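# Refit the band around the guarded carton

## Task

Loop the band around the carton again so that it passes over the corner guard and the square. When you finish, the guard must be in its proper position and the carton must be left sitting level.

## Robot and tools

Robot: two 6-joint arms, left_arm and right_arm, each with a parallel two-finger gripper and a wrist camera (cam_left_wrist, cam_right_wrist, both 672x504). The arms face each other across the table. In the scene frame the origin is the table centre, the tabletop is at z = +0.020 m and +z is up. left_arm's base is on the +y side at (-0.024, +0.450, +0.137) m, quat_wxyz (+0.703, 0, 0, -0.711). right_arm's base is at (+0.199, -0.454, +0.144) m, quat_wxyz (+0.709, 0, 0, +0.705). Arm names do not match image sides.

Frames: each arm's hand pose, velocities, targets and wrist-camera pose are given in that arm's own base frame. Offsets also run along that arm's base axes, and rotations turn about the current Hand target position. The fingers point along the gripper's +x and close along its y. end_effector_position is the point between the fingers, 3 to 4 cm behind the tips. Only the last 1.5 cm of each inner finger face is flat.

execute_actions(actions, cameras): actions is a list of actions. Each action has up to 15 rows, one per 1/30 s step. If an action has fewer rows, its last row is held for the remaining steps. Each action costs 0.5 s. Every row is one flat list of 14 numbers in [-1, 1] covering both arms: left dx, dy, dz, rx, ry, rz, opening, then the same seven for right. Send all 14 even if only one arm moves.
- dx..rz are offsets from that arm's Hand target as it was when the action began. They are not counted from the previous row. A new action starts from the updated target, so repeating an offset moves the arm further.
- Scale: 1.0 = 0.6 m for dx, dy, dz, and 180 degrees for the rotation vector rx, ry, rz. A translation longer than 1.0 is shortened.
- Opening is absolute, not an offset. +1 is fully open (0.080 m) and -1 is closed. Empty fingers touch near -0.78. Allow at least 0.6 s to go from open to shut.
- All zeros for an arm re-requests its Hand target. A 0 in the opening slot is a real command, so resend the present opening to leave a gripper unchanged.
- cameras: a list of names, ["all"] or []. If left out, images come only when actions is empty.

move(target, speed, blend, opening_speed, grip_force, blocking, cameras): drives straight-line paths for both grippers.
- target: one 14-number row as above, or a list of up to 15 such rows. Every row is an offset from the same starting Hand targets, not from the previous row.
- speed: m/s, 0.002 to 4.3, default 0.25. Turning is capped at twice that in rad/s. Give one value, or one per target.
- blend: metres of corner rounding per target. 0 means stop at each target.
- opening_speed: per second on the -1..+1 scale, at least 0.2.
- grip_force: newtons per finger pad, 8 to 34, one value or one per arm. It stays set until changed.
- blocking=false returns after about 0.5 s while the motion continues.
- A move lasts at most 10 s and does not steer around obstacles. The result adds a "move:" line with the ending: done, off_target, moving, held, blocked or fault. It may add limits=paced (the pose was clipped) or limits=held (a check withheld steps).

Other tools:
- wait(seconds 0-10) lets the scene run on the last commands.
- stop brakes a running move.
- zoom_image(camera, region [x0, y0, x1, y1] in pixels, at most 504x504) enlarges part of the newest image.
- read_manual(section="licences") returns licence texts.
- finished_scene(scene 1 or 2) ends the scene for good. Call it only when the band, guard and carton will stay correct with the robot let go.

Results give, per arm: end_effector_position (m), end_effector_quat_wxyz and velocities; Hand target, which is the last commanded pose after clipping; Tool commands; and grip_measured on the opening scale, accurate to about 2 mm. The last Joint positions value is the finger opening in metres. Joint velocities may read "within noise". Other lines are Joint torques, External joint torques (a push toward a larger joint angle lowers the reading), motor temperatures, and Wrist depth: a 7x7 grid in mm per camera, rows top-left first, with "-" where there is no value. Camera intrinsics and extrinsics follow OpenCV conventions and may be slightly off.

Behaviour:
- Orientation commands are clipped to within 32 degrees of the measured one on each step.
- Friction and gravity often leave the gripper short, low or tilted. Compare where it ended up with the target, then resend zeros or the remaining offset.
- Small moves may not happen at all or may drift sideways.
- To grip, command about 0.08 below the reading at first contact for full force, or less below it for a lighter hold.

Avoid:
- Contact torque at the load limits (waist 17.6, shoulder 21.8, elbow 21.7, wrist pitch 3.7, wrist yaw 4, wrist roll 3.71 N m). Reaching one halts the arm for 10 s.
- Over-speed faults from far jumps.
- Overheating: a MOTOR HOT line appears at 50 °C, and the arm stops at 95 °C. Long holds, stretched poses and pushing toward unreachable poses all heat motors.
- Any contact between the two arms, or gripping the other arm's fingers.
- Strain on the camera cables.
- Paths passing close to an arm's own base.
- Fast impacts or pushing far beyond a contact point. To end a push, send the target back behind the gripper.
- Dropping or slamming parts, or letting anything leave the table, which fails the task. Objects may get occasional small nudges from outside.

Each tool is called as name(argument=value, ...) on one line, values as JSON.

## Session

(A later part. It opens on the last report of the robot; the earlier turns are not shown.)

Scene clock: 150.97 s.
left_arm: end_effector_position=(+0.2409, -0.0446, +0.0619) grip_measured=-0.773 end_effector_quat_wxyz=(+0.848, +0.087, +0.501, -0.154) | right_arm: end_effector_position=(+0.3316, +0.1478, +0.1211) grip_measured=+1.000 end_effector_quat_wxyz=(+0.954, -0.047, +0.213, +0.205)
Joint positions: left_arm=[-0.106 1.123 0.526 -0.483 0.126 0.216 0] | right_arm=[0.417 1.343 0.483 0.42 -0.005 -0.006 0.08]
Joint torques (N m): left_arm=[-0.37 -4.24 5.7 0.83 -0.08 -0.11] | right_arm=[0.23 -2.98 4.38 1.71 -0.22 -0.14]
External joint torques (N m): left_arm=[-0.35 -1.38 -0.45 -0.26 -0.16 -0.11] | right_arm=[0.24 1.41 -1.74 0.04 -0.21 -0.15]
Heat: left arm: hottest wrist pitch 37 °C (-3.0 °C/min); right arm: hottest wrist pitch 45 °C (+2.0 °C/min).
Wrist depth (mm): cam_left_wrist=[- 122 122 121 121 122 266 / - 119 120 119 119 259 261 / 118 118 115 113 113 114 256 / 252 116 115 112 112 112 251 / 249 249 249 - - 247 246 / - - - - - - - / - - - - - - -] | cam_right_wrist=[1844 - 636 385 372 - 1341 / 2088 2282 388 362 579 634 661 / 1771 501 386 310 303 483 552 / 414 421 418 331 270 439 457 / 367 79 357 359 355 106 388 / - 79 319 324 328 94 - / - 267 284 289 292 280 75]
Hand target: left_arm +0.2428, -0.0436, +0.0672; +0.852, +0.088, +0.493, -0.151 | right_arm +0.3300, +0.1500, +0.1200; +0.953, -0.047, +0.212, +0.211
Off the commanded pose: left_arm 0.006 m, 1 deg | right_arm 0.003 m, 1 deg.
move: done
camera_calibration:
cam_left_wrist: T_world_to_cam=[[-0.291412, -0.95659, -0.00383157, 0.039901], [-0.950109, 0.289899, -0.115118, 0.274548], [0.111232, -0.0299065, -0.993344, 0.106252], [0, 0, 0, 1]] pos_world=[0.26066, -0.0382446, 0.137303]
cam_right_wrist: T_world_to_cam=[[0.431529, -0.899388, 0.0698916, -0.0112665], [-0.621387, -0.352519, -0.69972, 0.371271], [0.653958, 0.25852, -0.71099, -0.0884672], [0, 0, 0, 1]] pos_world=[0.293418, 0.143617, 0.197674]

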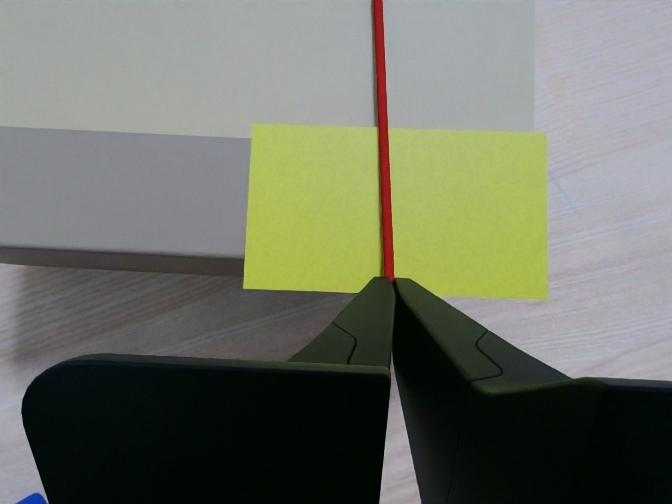

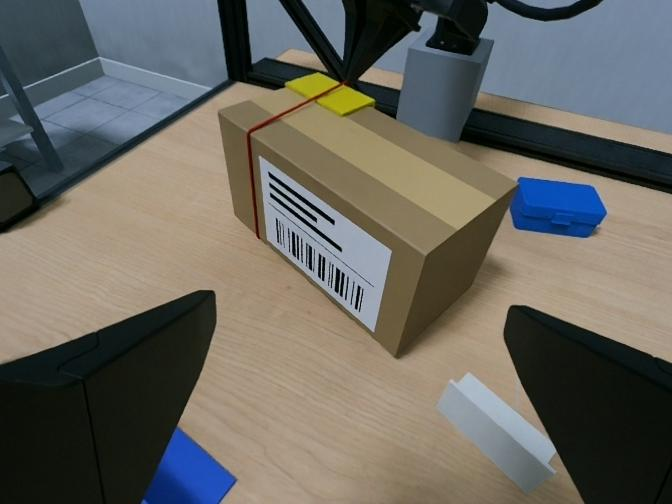

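move(target=[0.0065, -0.0075, -0.0245, 0, 0, 0, -1, 0, 0, 0, 0, 0, 0, 1], speed=0.05, cameras=["all"])

zoom_image(camera="cam_right_wrist", region=[200, 60, 440, 260])

Scene clock: 160.30 s.
left_arm: end_effector_position=(+0.2463, -0.0475, +0.0568) grip_measured=-0.773 end_effector_quat_wxyz=(+0.853, +0.083, +0.492, -0.152) | right_arm: end_effector_position=(+0.3316, +0.1478, +0.1211) grip_measured=+1.000 end_effector_quat_wxyz=(+0.954, -0.047, +0.213, +0.205)
Joint positions: left_arm=[-0.118 1.146 0.506 -0.417 0.121 0.196 0] | right_arm=[0.417 1.343 0.483 0.42 -0.005 -0.006 0.08]
Joint torques (N m): left_arm=[-0.27 -1.02 4.17 2.61 -0.13 -0.08] | right_arm=[0.39 -2.96 4.37 1.71 -0.23 -0.13]
External joint torques (N m): left_arm=[-0.27 1.94 -1.91 1.49 -0.21 -0.08] | right_arm=[0.4 1.42 -1.78 0.02 -0.22 -0.13]
Heat: left arm: hottest wrist pitch 36 °C (-3.0 °C/min); right arm: hottest wrist pitch 46 °C (+2.0 °C/min).
Wrist depth (mm): cam_left_wrist=[- 121 121 120 120 264 267 / - - 117 117 117 260 260 / 115 115 114 111 111 112 255 / - 113 111 108 109 109 249 / 245 245 245 - - 244 243 / - - - - - - - / - - - - - - -] | cam_right_wrist=[- - 636 382 346 1350 1383 / 2031 2236 388 368 576 696 1447 / 1743 502 386 310 304 489 549 / 414 420 418 331 272 439 457 / 367 79 358 360 355 106 390 / - 79 321 324 326 94 - / - 267 284 288 290 284 75]
Hand target: left_arm +0.2467, -0.0481, +0.0525; +0.852, +0.088, +0.493, -0.151 | right_arm +0.3300, +0.1500, +0.1200; +0.953, -0.047, +0.212, +0.211
Off the commanded pose: left_arm 0.004 m, 1 deg | right_arm 0.003 m, 1 deg.
move: done
camera_calibration:
cam_left_wrist: T_world_to_cam=[[-0.284434, -0.958693, -0.002105, 0.0367374], [-0.949692, 0.282062, -0.136112, 0.280617], [0.131083, -0.0367157, -0.990691, 0.0951524], [0, 0, 0, 1]] pos_world=[0.264476, -0.0404379, 0.132539]
cam_right_wrist: T_world_to_cam=[[0.431529, -0.899388, 0.0698916, -0.0112665], [-0.621387, -0.352519, -0.69972, 0.371271], [0.653958, 0.25852, -0.71099, -0.0884672], [0, 0, 0, 1]] pos_world=[0.293418, 0.143617, 0.197674]

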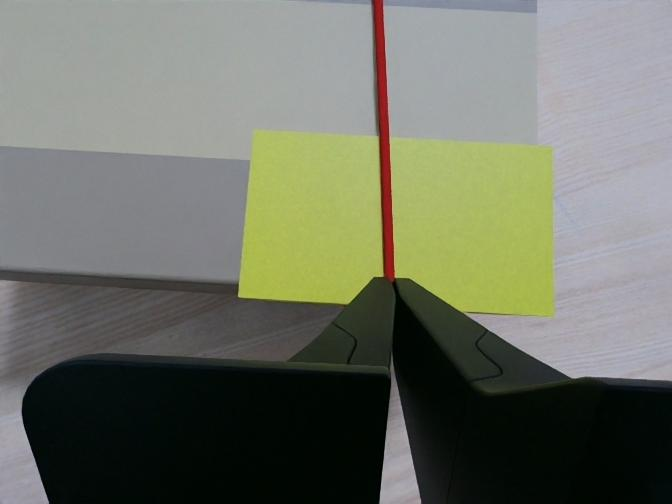

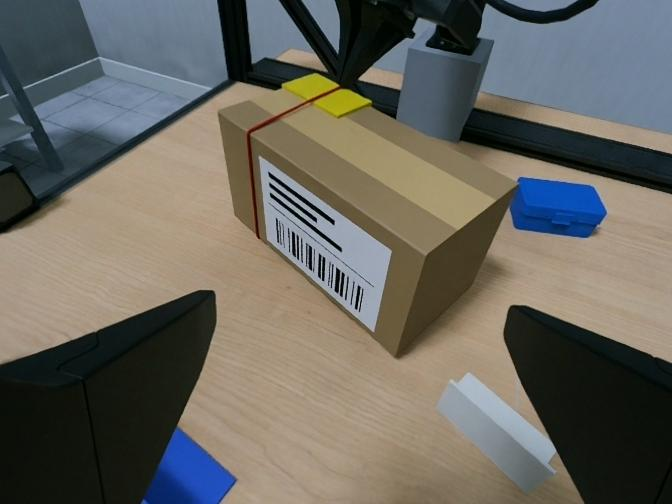

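Scaled by 2.100 from the camera's 672x504 image, which has a finer 960x720 frame.

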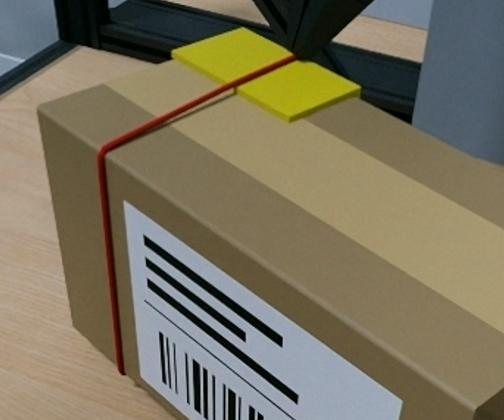

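move(target=[0.0053, 0.0148, -0.0033, 0, 0, 0, -1, 0, 0, 0, 0, 0, 0, 1], speed=0.03, cameras=["all"])

zoom_image(camera="cam_right_wrist", region=[200, 60, 440, 260])

Scene clock: 163.27 s.
left_arm: end_effector_position=(+0.2468, -0.0455, +0.0562) grip_measured=-0.773 end_effector_quat_wxyz=(+0.852, +0.083, +0.490, -0.164) | right_arm: end_effector_position=(+0.3316, +0.1478, +0.1211) grip_measured=+1.000 end_effector_quat_wxyz=(+0.954, -0.047, +0.213, +0.205)
Joint positions: left_arm=[-0.089 1.152 0.506 -0.416 0.156 0.234 0] | right_arm=[0.417 1.343 0.483 0.42 -0.005 -0.006 0.08]
Joint torques (N m): left_arm=[0.98 0.3 4.24 3.13 -0.39 0.14] | right_arm=[0.22 -3 4.41 1.72 -0.21 -0.15]
External joint torques (N m): left_arm=[0.98 3.31 -1.84 2.02 -0.49 0.14] | right_arm=[0.2 1.4 -1.71 0.04 -0.2 -0.15]
Heat: left arm: hottest wrist pitch 37 °C (-2.0 °C/min); right arm: hottest wrist pitch 46 °C (+2.0 °C/min).
Wrist depth (mm): cam_left_wrist=[- 121 121 120 121 122 270 / - - 117 117 118 262 263 / - 114 114 111 111 112 257 / - 111 111 109 109 110 250 / 243 243 244 - - 244 244 / - - - - - - - / - - - - - - -] | cam_right_wrist=[2149 - 663 378 358 - 1476 / 2088 2236 388 370 582 611 709 / 1703 503 385 310 303 481 537 / 414 423 417 329 270 440 456 / 368 79 358 359 354 106 390 / - 79 321 325 327 94 - / - 267 284 288 291 284 75]
Hand target: left_arm +0.2499, -0.0392, +0.0505; +0.852, +0.088, +0.493, -0.151 | right_arm +0.3300, +0.1500, +0.1200; +0.953, -0.047, +0.212, +0.211
Off the commanded pose: left_arm 0.009 m, 2 deg | right_arm 0.003 m, 1 deg.
move: off_target (left_arm)
camera_calibration:
cam_left_wrist: T_world_to_cam=[[-0.304684, -0.952404, 0.00972896, 0.0433309], [-0.943592, 0.300443, -0.13917, 0.279986], [0.129623, -0.0515831, -0.990221, 0.0942113], [0, 0, 0, 1]] pos_world=[0.265183, -0.0379917, 0.131834]
cam_right_wrist: T_world_to_cam=[[0.431529, -0.899388, 0.0698916, -0.0112665], [-0.621387, -0.352519, -0.69972, 0.371271], [0.653958, 0.25852, -0.71099, -0.0884672], [0, 0, 0, 1]] pos_world=[0.293418, 0.143617, 0.197674]

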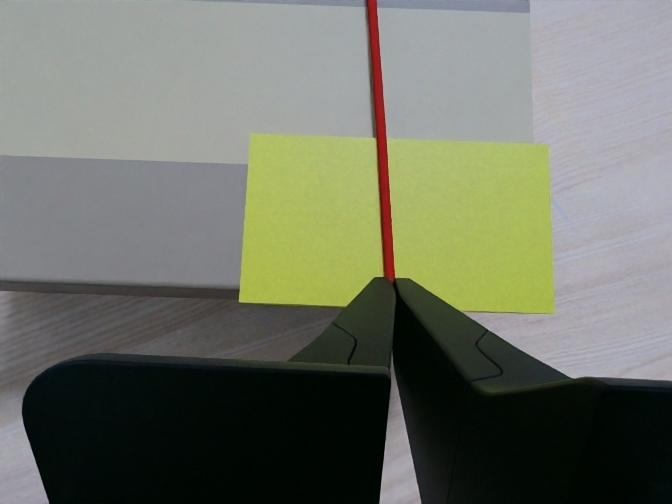

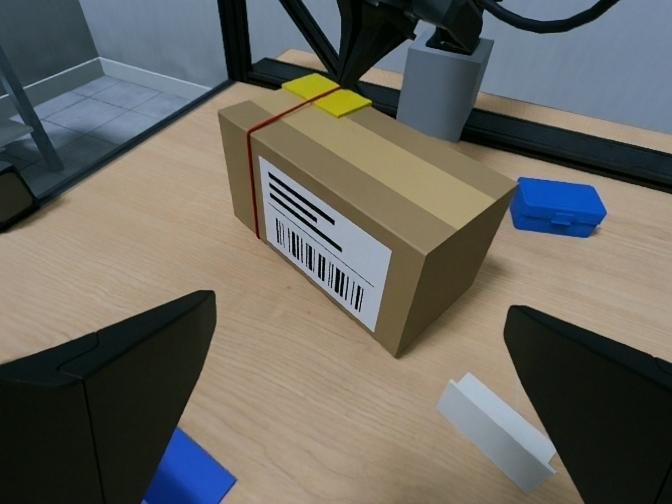

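Scaled by 2.100 from the camera's 672x504 image, which has a finer 960x720 frame.

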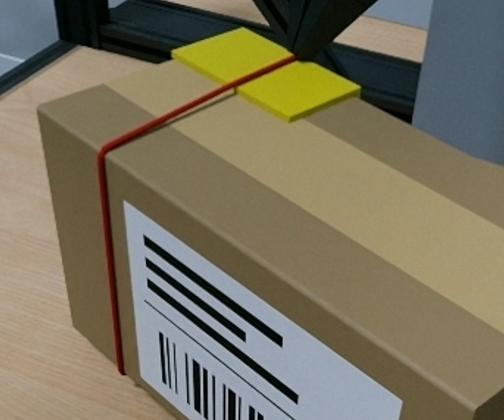

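move(target=[0.0056, 0.0157, 0.0017, 0, 0, 0, -1, 0, 0, 0, 0, 0, 0, 1], speed=0.03, cameras=["all"])

zoom_image(camera="cam_right_wrist", region=[200, 60, 440, 260])

Scene clock: 165.07 s.
left_arm: end_effector_position=(+0.2474, -0.0427, +0.0557) grip_measured=-0.773 end_effector_quat_wxyz=(+0.851, +0.080, +0.488, -0.178) | right_arm: end_effector_position=(+0.3316, +0.1478, +0.1211) grip_measured=+1.000 end_effector_quat_wxyz=(+0.954, -0.047, +0.213, +0.205)
Joint positions: left_arm=[-0.049 1.161 0.508 -0.416 0.204 0.28 0] | right_arm=[0.417 1.343 0.483 0.42 -0.005 -0.006 0.08]
Joint torques (N m): left_arm=[2.06 0.77 5.4 2.51 -1.16 0.15] | right_arm=[0.25 -3.12 4.32 1.73 -0.26 -0.11]
External joint torques (N m): left_arm=[2.05 3.77 -0.58 1.43 -1.28 0.15] | right_arm=[0.24 1.29 -1.84 0.04 -0.25 -0.11]
Heat: left arm: hottest wrist pitch 37 °C (-1.0 °C/min); right arm: hottest wrist pitch 46 °C (+2.0 °C/min).
Wrist depth (mm): cam_left_wrist=[- 119 121 120 121 272 275 / - - 117 117 119 267 267 / - 113 113 111 111 113 261 / - 111 110 108 109 111 253 / 239 241 242 - - 246 248 / - - - - - - - / - - - - - - -] | cam_right_wrist=[2355 - 740 390 351 1447 1350 / 2088 2191 370 368 578 700 1437 / 1771 502 384 309 304 484 548 / 416 422 417 329 271 440 454 / 367 79 358 359 356 106 390 / - 79 319 324 327 94 - / - 268 284 289 292 284 75]
Hand target: left_arm +0.2532, -0.0298, +0.0516; +0.852, +0.088, +0.493, -0.151 | right_arm +0.3300, +0.1500, +0.1200; +0.953, -0.047, +0.212, +0.211
Off the commanded pose: left_arm 0.015 m, 3 deg | right_arm 0.003 m, 1 deg.
move: off_target (left_arm)
camera_calibration:
cam_left_wrist: T_world_to_cam=[[-0.326223, -0.94486, 0.0285988, 0.0508761], [-0.936661, 0.319017, -0.144545, 0.279053], [0.127452, -0.0739414, -0.989085, 0.0932645], [0, 0, 0, 1]] pos_world=[0.266089, -0.0340558, 0.131127]
cam_right_wrist: T_world_to_cam=[[0.431529, -0.899388, 0.0698916, -0.0112665], [-0.621387, -0.352519, -0.69972, 0.371271], [0.653958, 0.25852, -0.71099, -0.0884672], [0, 0, 0, 1]] pos_world=[0.293418, 0.143617, 0.197674]

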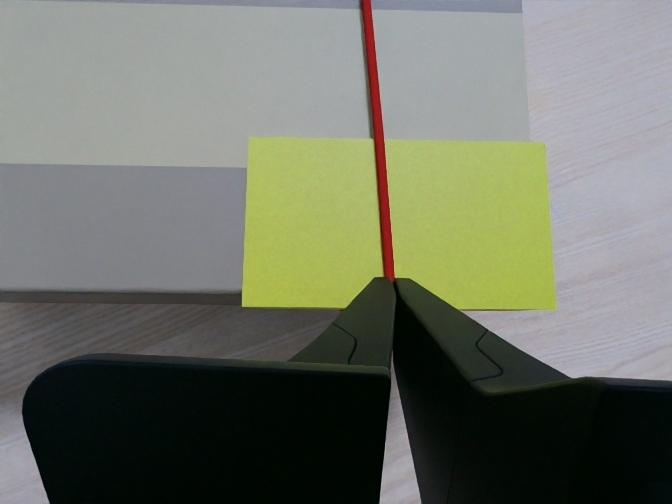

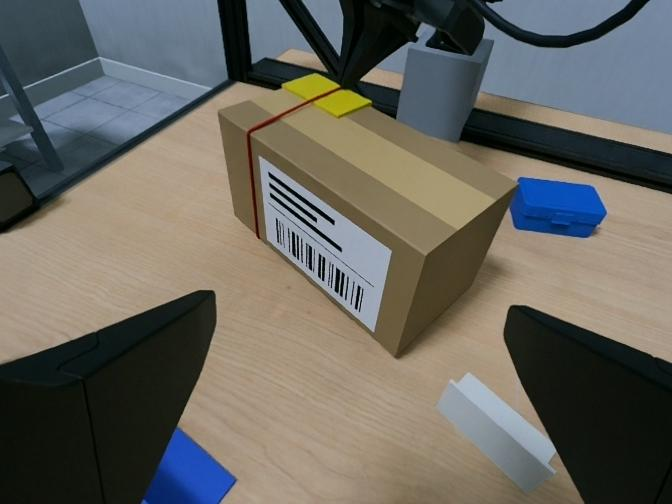

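Scaled by 2.100 from the camera's 672x504 image, which has a finer 960x720 frame.

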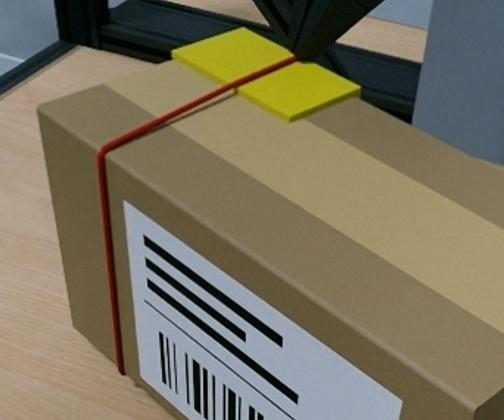

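move(target=[-0.0034, -0.0094, 0.0133, 0, 0, 0, -1, 0, 0, 0, 0, 0, 0, 1], speed=0.03, cameras=["all"])

zoom_image(camera="cam_right_wrist", region=[200, 60, 440, 260])

Scene clock: 174.17 s.
left_arm: end_effector_position=(+0.2490, -0.0397, +0.0578) grip_measured=-0.773 end_effector_quat_wxyz=(+0.850, +0.084, +0.493, -0.162) | right_arm: end_effector_position=(+0.3316, +0.1478, +0.1211) grip_measured=+1.000 end_effector_quat_wxyz=(+0.954, -0.047, +0.213, +0.205)
Joint positions: left_arm=[-0.06 1.163 0.523 -0.433 0.165 0.26 0] | right_arm=[0.417 1.343 0.483 0.42 -0.005 -0.006 0.08]
Joint torques (N m): left_arm=[0.18 -2.35 5.86 0.95 -0.37 -0.12] | right_arm=[0.28 -3.06 4.53 1.73 -0.21 -0.15]
External joint torques (N m): left_arm=[0.18 0.69 -0.18 -0.14 -0.48 -0.12] | right_arm=[0.29 1.34 -1.63 0.04 -0.21 -0.16]
Heat: left arm: hottest wrist pitch 38 °C (+0.0 °C/min); right arm: hottest wrist pitch 46 °C (+2.0 °C/min).
Wrist depth (mm): cam_left_wrist=[- 120 120 119 120 120 267 / - - 117 118 117 118 261 / - 114 113 111 111 115 255 / - 112 111 109 108 109 250 / 244 244 244 - - 243 244 / - - - - - - - / - - - - - - -] | cam_right_wrist=[2330 2380 705 384 344 1392 1325 / 2088 2213 369 370 605 696 1437 / 1743 503 386 310 304 478 547 / 414 420 417 331 271 439 458 / 366 79 357 359 354 106 388 / - 79 321 325 327 94 - / - 267 284 287 291 283 75]
Hand target: left_arm +0.2512, -0.0354, +0.0595; +0.852, +0.088, +0.493, -0.151 | right_arm +0.3300, +0.1500, +0.1200; +0.953, -0.047, +0.212, +0.211
Off the commanded pose: left_arm 0.005 m, 1 deg | right_arm 0.003 m, 1 deg.
move: done
camera_calibration:
cam_left_wrist: T_world_to_cam=[[-0.302556, -0.953106, 0.00699034, 0.049126], [-0.945091, 0.299045, -0.131813, 0.280361], [0.123541, -0.0464874, -0.99125, 0.0975653], [0, 0, 0, 1]] pos_world=[0.267776, -0.0324826, 0.133323]
cam_right_wrist: T_world_to_cam=[[0.431529, -0.899388, 0.0698916, -0.0112665], [-0.621387, -0.352519, -0.69972, 0.371271], [0.653958, 0.25852, -0.71099, -0.0884672], [0, 0, 0, 1]] pos_world=[0.293418, 0.143617, 0.197674]

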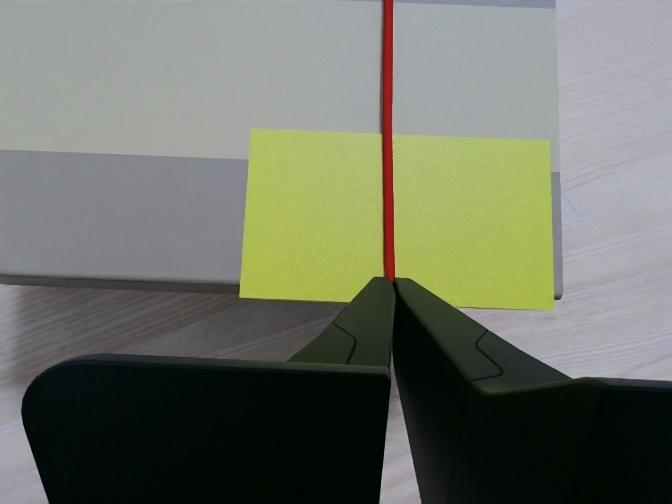

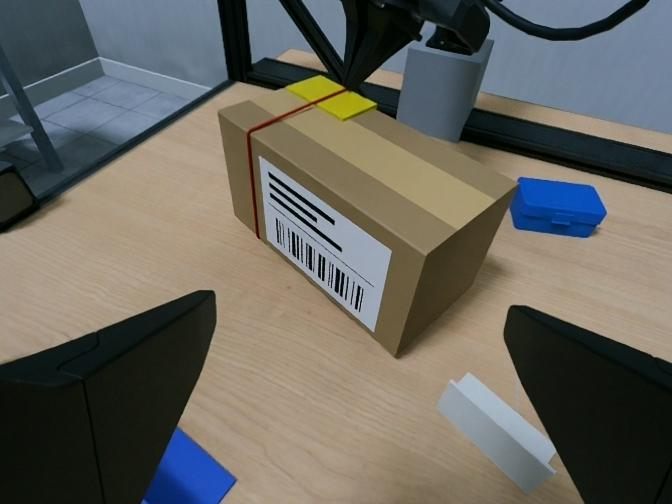

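Scaled by 2.100 from the camera's 672x504 image, which has a finer 960x720 frame.

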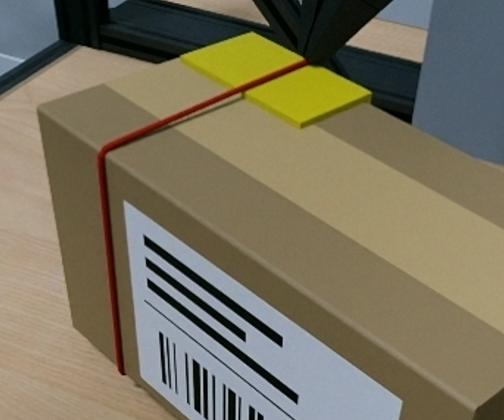

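move(target=[[-0.0033, -0.0065, 0, 0, 0, 0, -1, 0, 0, 0, 0, 0, 0, 1], [-0.0033, -0.0065, 0, 0, 0, 0, -0.3, 0, 0, 0, 0, 0, 0, 1]], speed=0.03, opening_speed=0.7, cameras=["all"])

zoom_image(camera="cam_right_wrist", region=[200, 60, 440, 260])

zoom_image(camera="cam_left_wrist", region=[240, 100, 580, 360])

Scene clock: 177.77 s.
left_arm: end_effector_position=(+0.2476, -0.0404, +0.0570) grip_measured=-0.303 end_effector_quat_wxyz=(+0.849, +0.087, +0.497, -0.154) | right_arm: end_effector_position=(+0.3316, +0.1478, +0.1211) grip_measured=+1.000 end_effector_quat_wxyz=(+0.954, -0.047, +0.213, +0.205)
Joint positions: left_arm=[-0.078 1.16 0.521 -0.437 0.139 0.24 0.021] | right_arm=[0.417 1.343 0.483 0.42 -0.005 -0.006 0.08]
Joint torques (N m): left_arm=[-0.3 -3.33 5.35 1.27 -0.08 -0.08] | right_arm=[0.25 -2.82 4.34 1.73 -0.23 -0.15]
External joint torques (N m): left_arm=[-0.3 -0.29 -0.72 0.18 -0.17 -0.09] | right_arm=[0.23 1.6 -1.81 0.04 -0.22 -0.16]
Heat: left arm: hottest wrist pitch 38 °C (+1.0 °C/min); right arm: hottest wrist pitch 46 °C (+2.0 °C/min).
Wrist depth (mm): cam_left_wrist=[- 118 118 117 117 118 263 / - 116 115 115 115 115 257 / - 113 111 - 109 109 252 / - 112 111 107 107 108 247 / 246 245 - 243 106 242 242 / - - - 239 - - - / - - - 234 - - -] | cam_right_wrist=[- - 696 394 364 1272 1383 / 2069 2213 371 368 578 671 673 / 1743 500 384 309 303 566 549 / 414 420 415 330 270 438 455 / 366 79 357 360 356 106 389 / - 79 318 325 327 94 - / - 267 284 287 292 284 75]
Hand target: left_arm +0.2492, -0.0393, +0.0595; +0.853, +0.088, +0.493, -0.151 | right_arm +0.3300, +0.1500, +0.1200; +0.953, -0.047, +0.212, +0.211
Off the commanded pose: left_arm 0.003 m, 1 deg | right_arm 0.003 m, 1 deg.
move: done
camera_calibration:
cam_left_wrist: T_world_to_cam=[[-0.291735, -0.956487, -0.00478917, 0.0459906], [-0.949076, 0.29009, -0.122894, 0.279316], [0.118936, -0.0313074, -0.992408, 0.0987208], [0, 0, 0, 1]] pos_world=[0.266768, -0.0339467, 0.132518]
cam_right_wrist: T_world_to_cam=[[0.431529, -0.899388, 0.0698916, -0.0112665], [-0.621387, -0.352519, -0.69972, 0.371271], [0.653958, 0.25852, -0.71099, -0.0884672], [0, 0, 0, 1]] pos_world=[0.293418, 0.143617, 0.197674]

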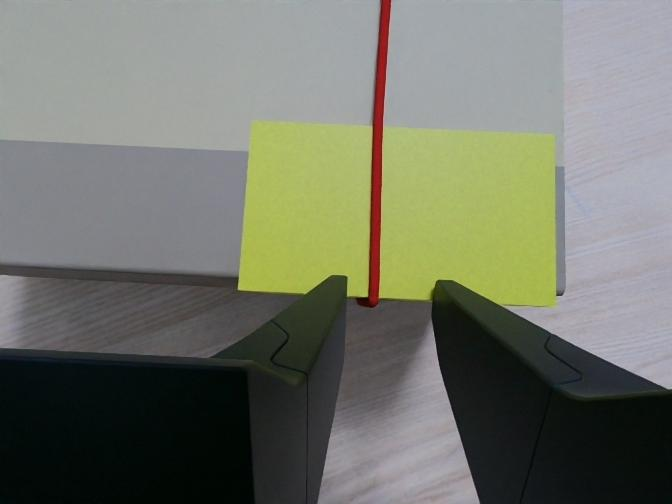

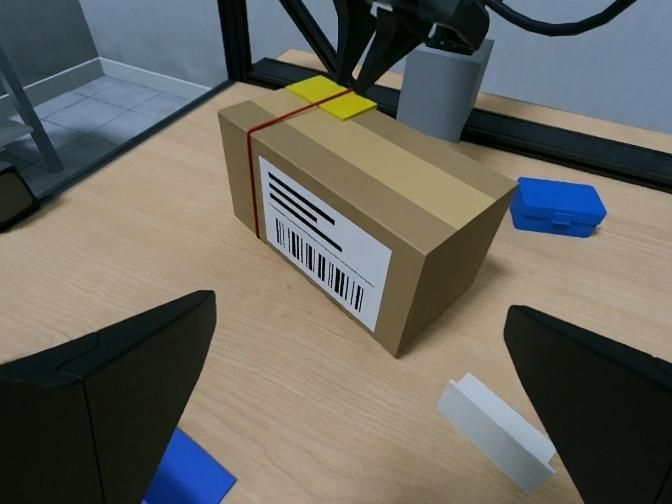

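Scaled by 2.100 from the camera's 672x504 image, which has a finer 960x720 frame.

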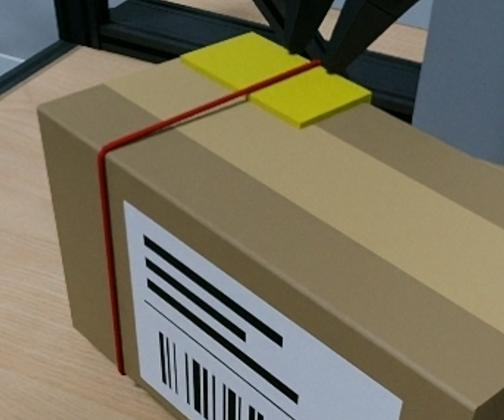

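Scaled by 1.482 from the camera's 672x504 image, which has a finer 960x720 frame.

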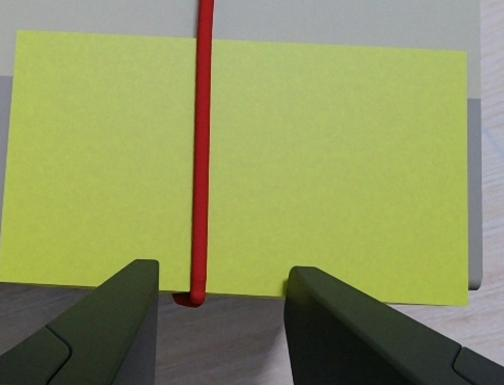

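move(target=[[-0.0313, 0.0115, 0.0577, 0, 0, 0, -0.3, 0, 0, 0, 0, 0, 0, 1], [-0.082, 0.0155, 0.0175, -0.4434, 0.1624, 0.8179, 0.5, 0, 0, 0, 0, 0, 0, 1]], speed=[0.1, 0.6], blend=[0.01, 0], cameras=["all"])

zoom_image(camera="cam_left_wrist", region=[100, 80, 500, 480])

Scene clock: 186.23 s.
left_arm: end_effector_position=(+0.1991, -0.0303, +0.0688) grip_measured=+0.497 end_effector_quat_wxyz=(-0.164, +0.838, -0.198, -0.481) | right_arm: end_effector_position=(+0.3316, +0.1478, +0.1211) grip_measured=+1.000 end_effector_quat_wxyz=(+0.954, -0.047, +0.213, +0.205)
Joint positions: left_arm=[-0.032 0.873 0.449 -0.658 0.159 -2.679 0.057] | right_arm=[0.417 1.343 0.483 0.42 -0.005 -0.006 0.08]
Joint torques (N m): left_arm=[-0.29 -1.74 5.01 1.58 -0.03 -0.2] | right_arm=[0.19 -2.81 4.51 1.71 -0.23 -0.13]
External joint torques (N m): left_arm=[-0.31 -0.29 -1.32 0.57 -0.09 -0.2] | right_arm=[0.2 1.59 -1.61 0.03 -0.22 -0.13]
Heat: left arm: hottest wrist pitch 37 °C (+1.0 °C/min); right arm: hottest wrist pitch 46 °C (+1.0 °C/min).
Wrist depth (mm): cam_left_wrist=[201 203 204 205 206 208 209 / 231 232 234 234 228 224 214 / 271 273 274 208 200 194 186 / 325 328 319 183 175 167 161 / 1780 - - 160 155 - 149 / - - 2755 203 207 - - / - - - - 2247 - -] | cam_right_wrist=[2432 2128 705 613 522 1419 - / 2128 2213 387 369 579 659 601 / 1716 500 384 309 305 483 548 / 414 419 416 330 271 439 454 / 368 79 358 359 355 106 388 / - 79 318 325 327 94 - / - 268 284 287 292 284 75]
Hand target: left_arm +0.2000, -0.0300, +0.0700; -0.162, +0.842, -0.194, -0.477 | right_arm +0.3300, +0.1500, +0.1200; +0.953, -0.047, +0.212, +0.211
Off the commanded pose: left_arm 0.002 m, 1 deg | right_arm 0.003 m, 1 deg.
move: done
camera_calibration:
cam_left_wrist: T_world_to_cam=[[0.471054, 0.881642, 0.0285749, -0.0569654], [0.539948, -0.313803, 0.781014, -0.145134], [0.697541, -0.352471, -0.623859, -0.0337204], [0, 0, 0, 1]] pos_world=[0.12872, -0.007206, 0.0939429]
cam_right_wrist: T_world_to_cam=[[0.431529, -0.899388, 0.0698916, -0.0112665], [-0.621387, -0.352519, -0.69972, 0.371271], [0.653958, 0.25852, -0.71099, -0.0884672], [0, 0, 0, 1]] pos_world=[0.293418, 0.143617, 0.197674]

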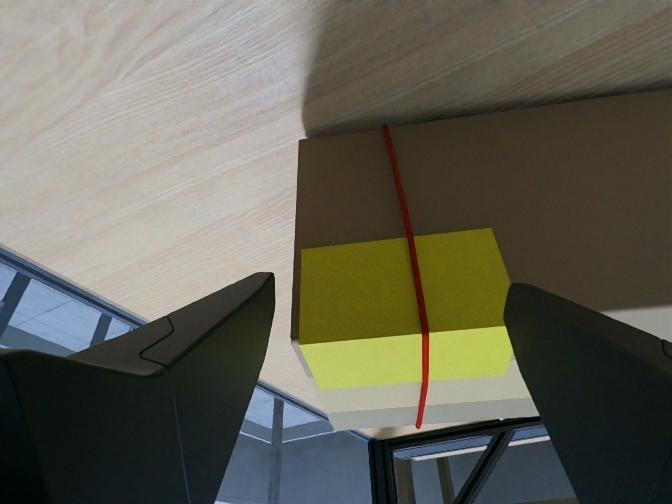

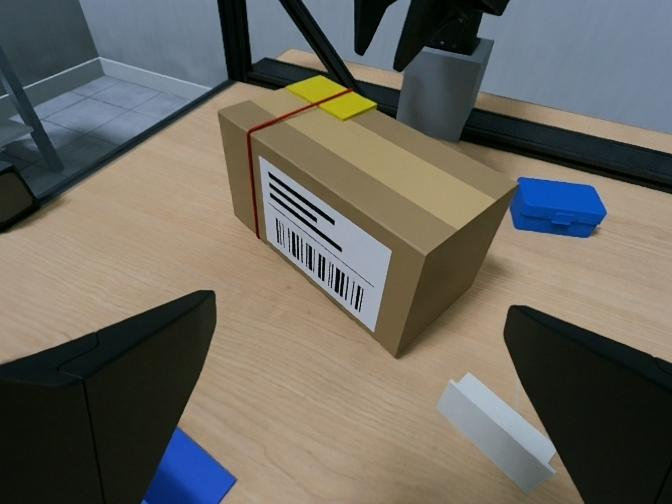

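Scaled by 1.260 from the camera's 672x504 image, which has a finer 960x720 frame.

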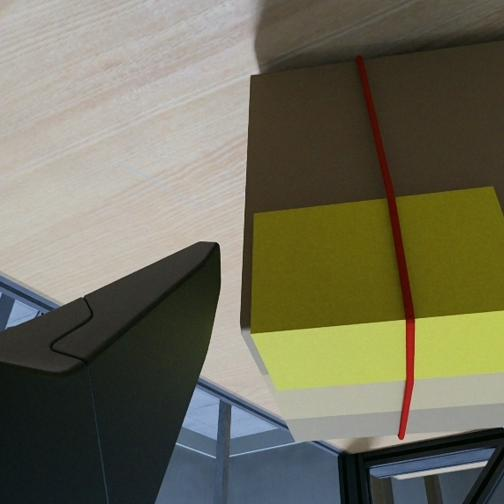

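zoom_image(camera="cam_right_wrist", region=[200, 60, 540, 370])

Scaled by 1.482 from the camera's 672x504 image, which has a finer 960x720 frame.

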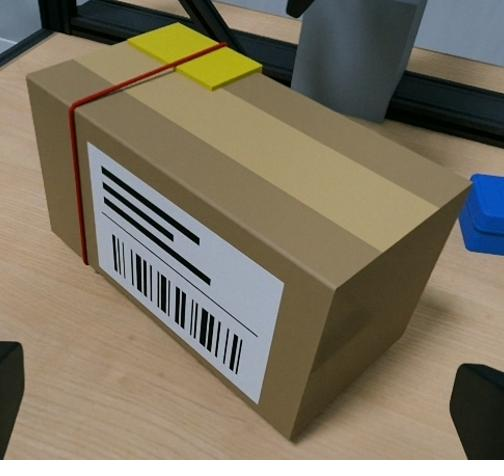

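finished_scene(scene=1)

The scene is finished: the task was done.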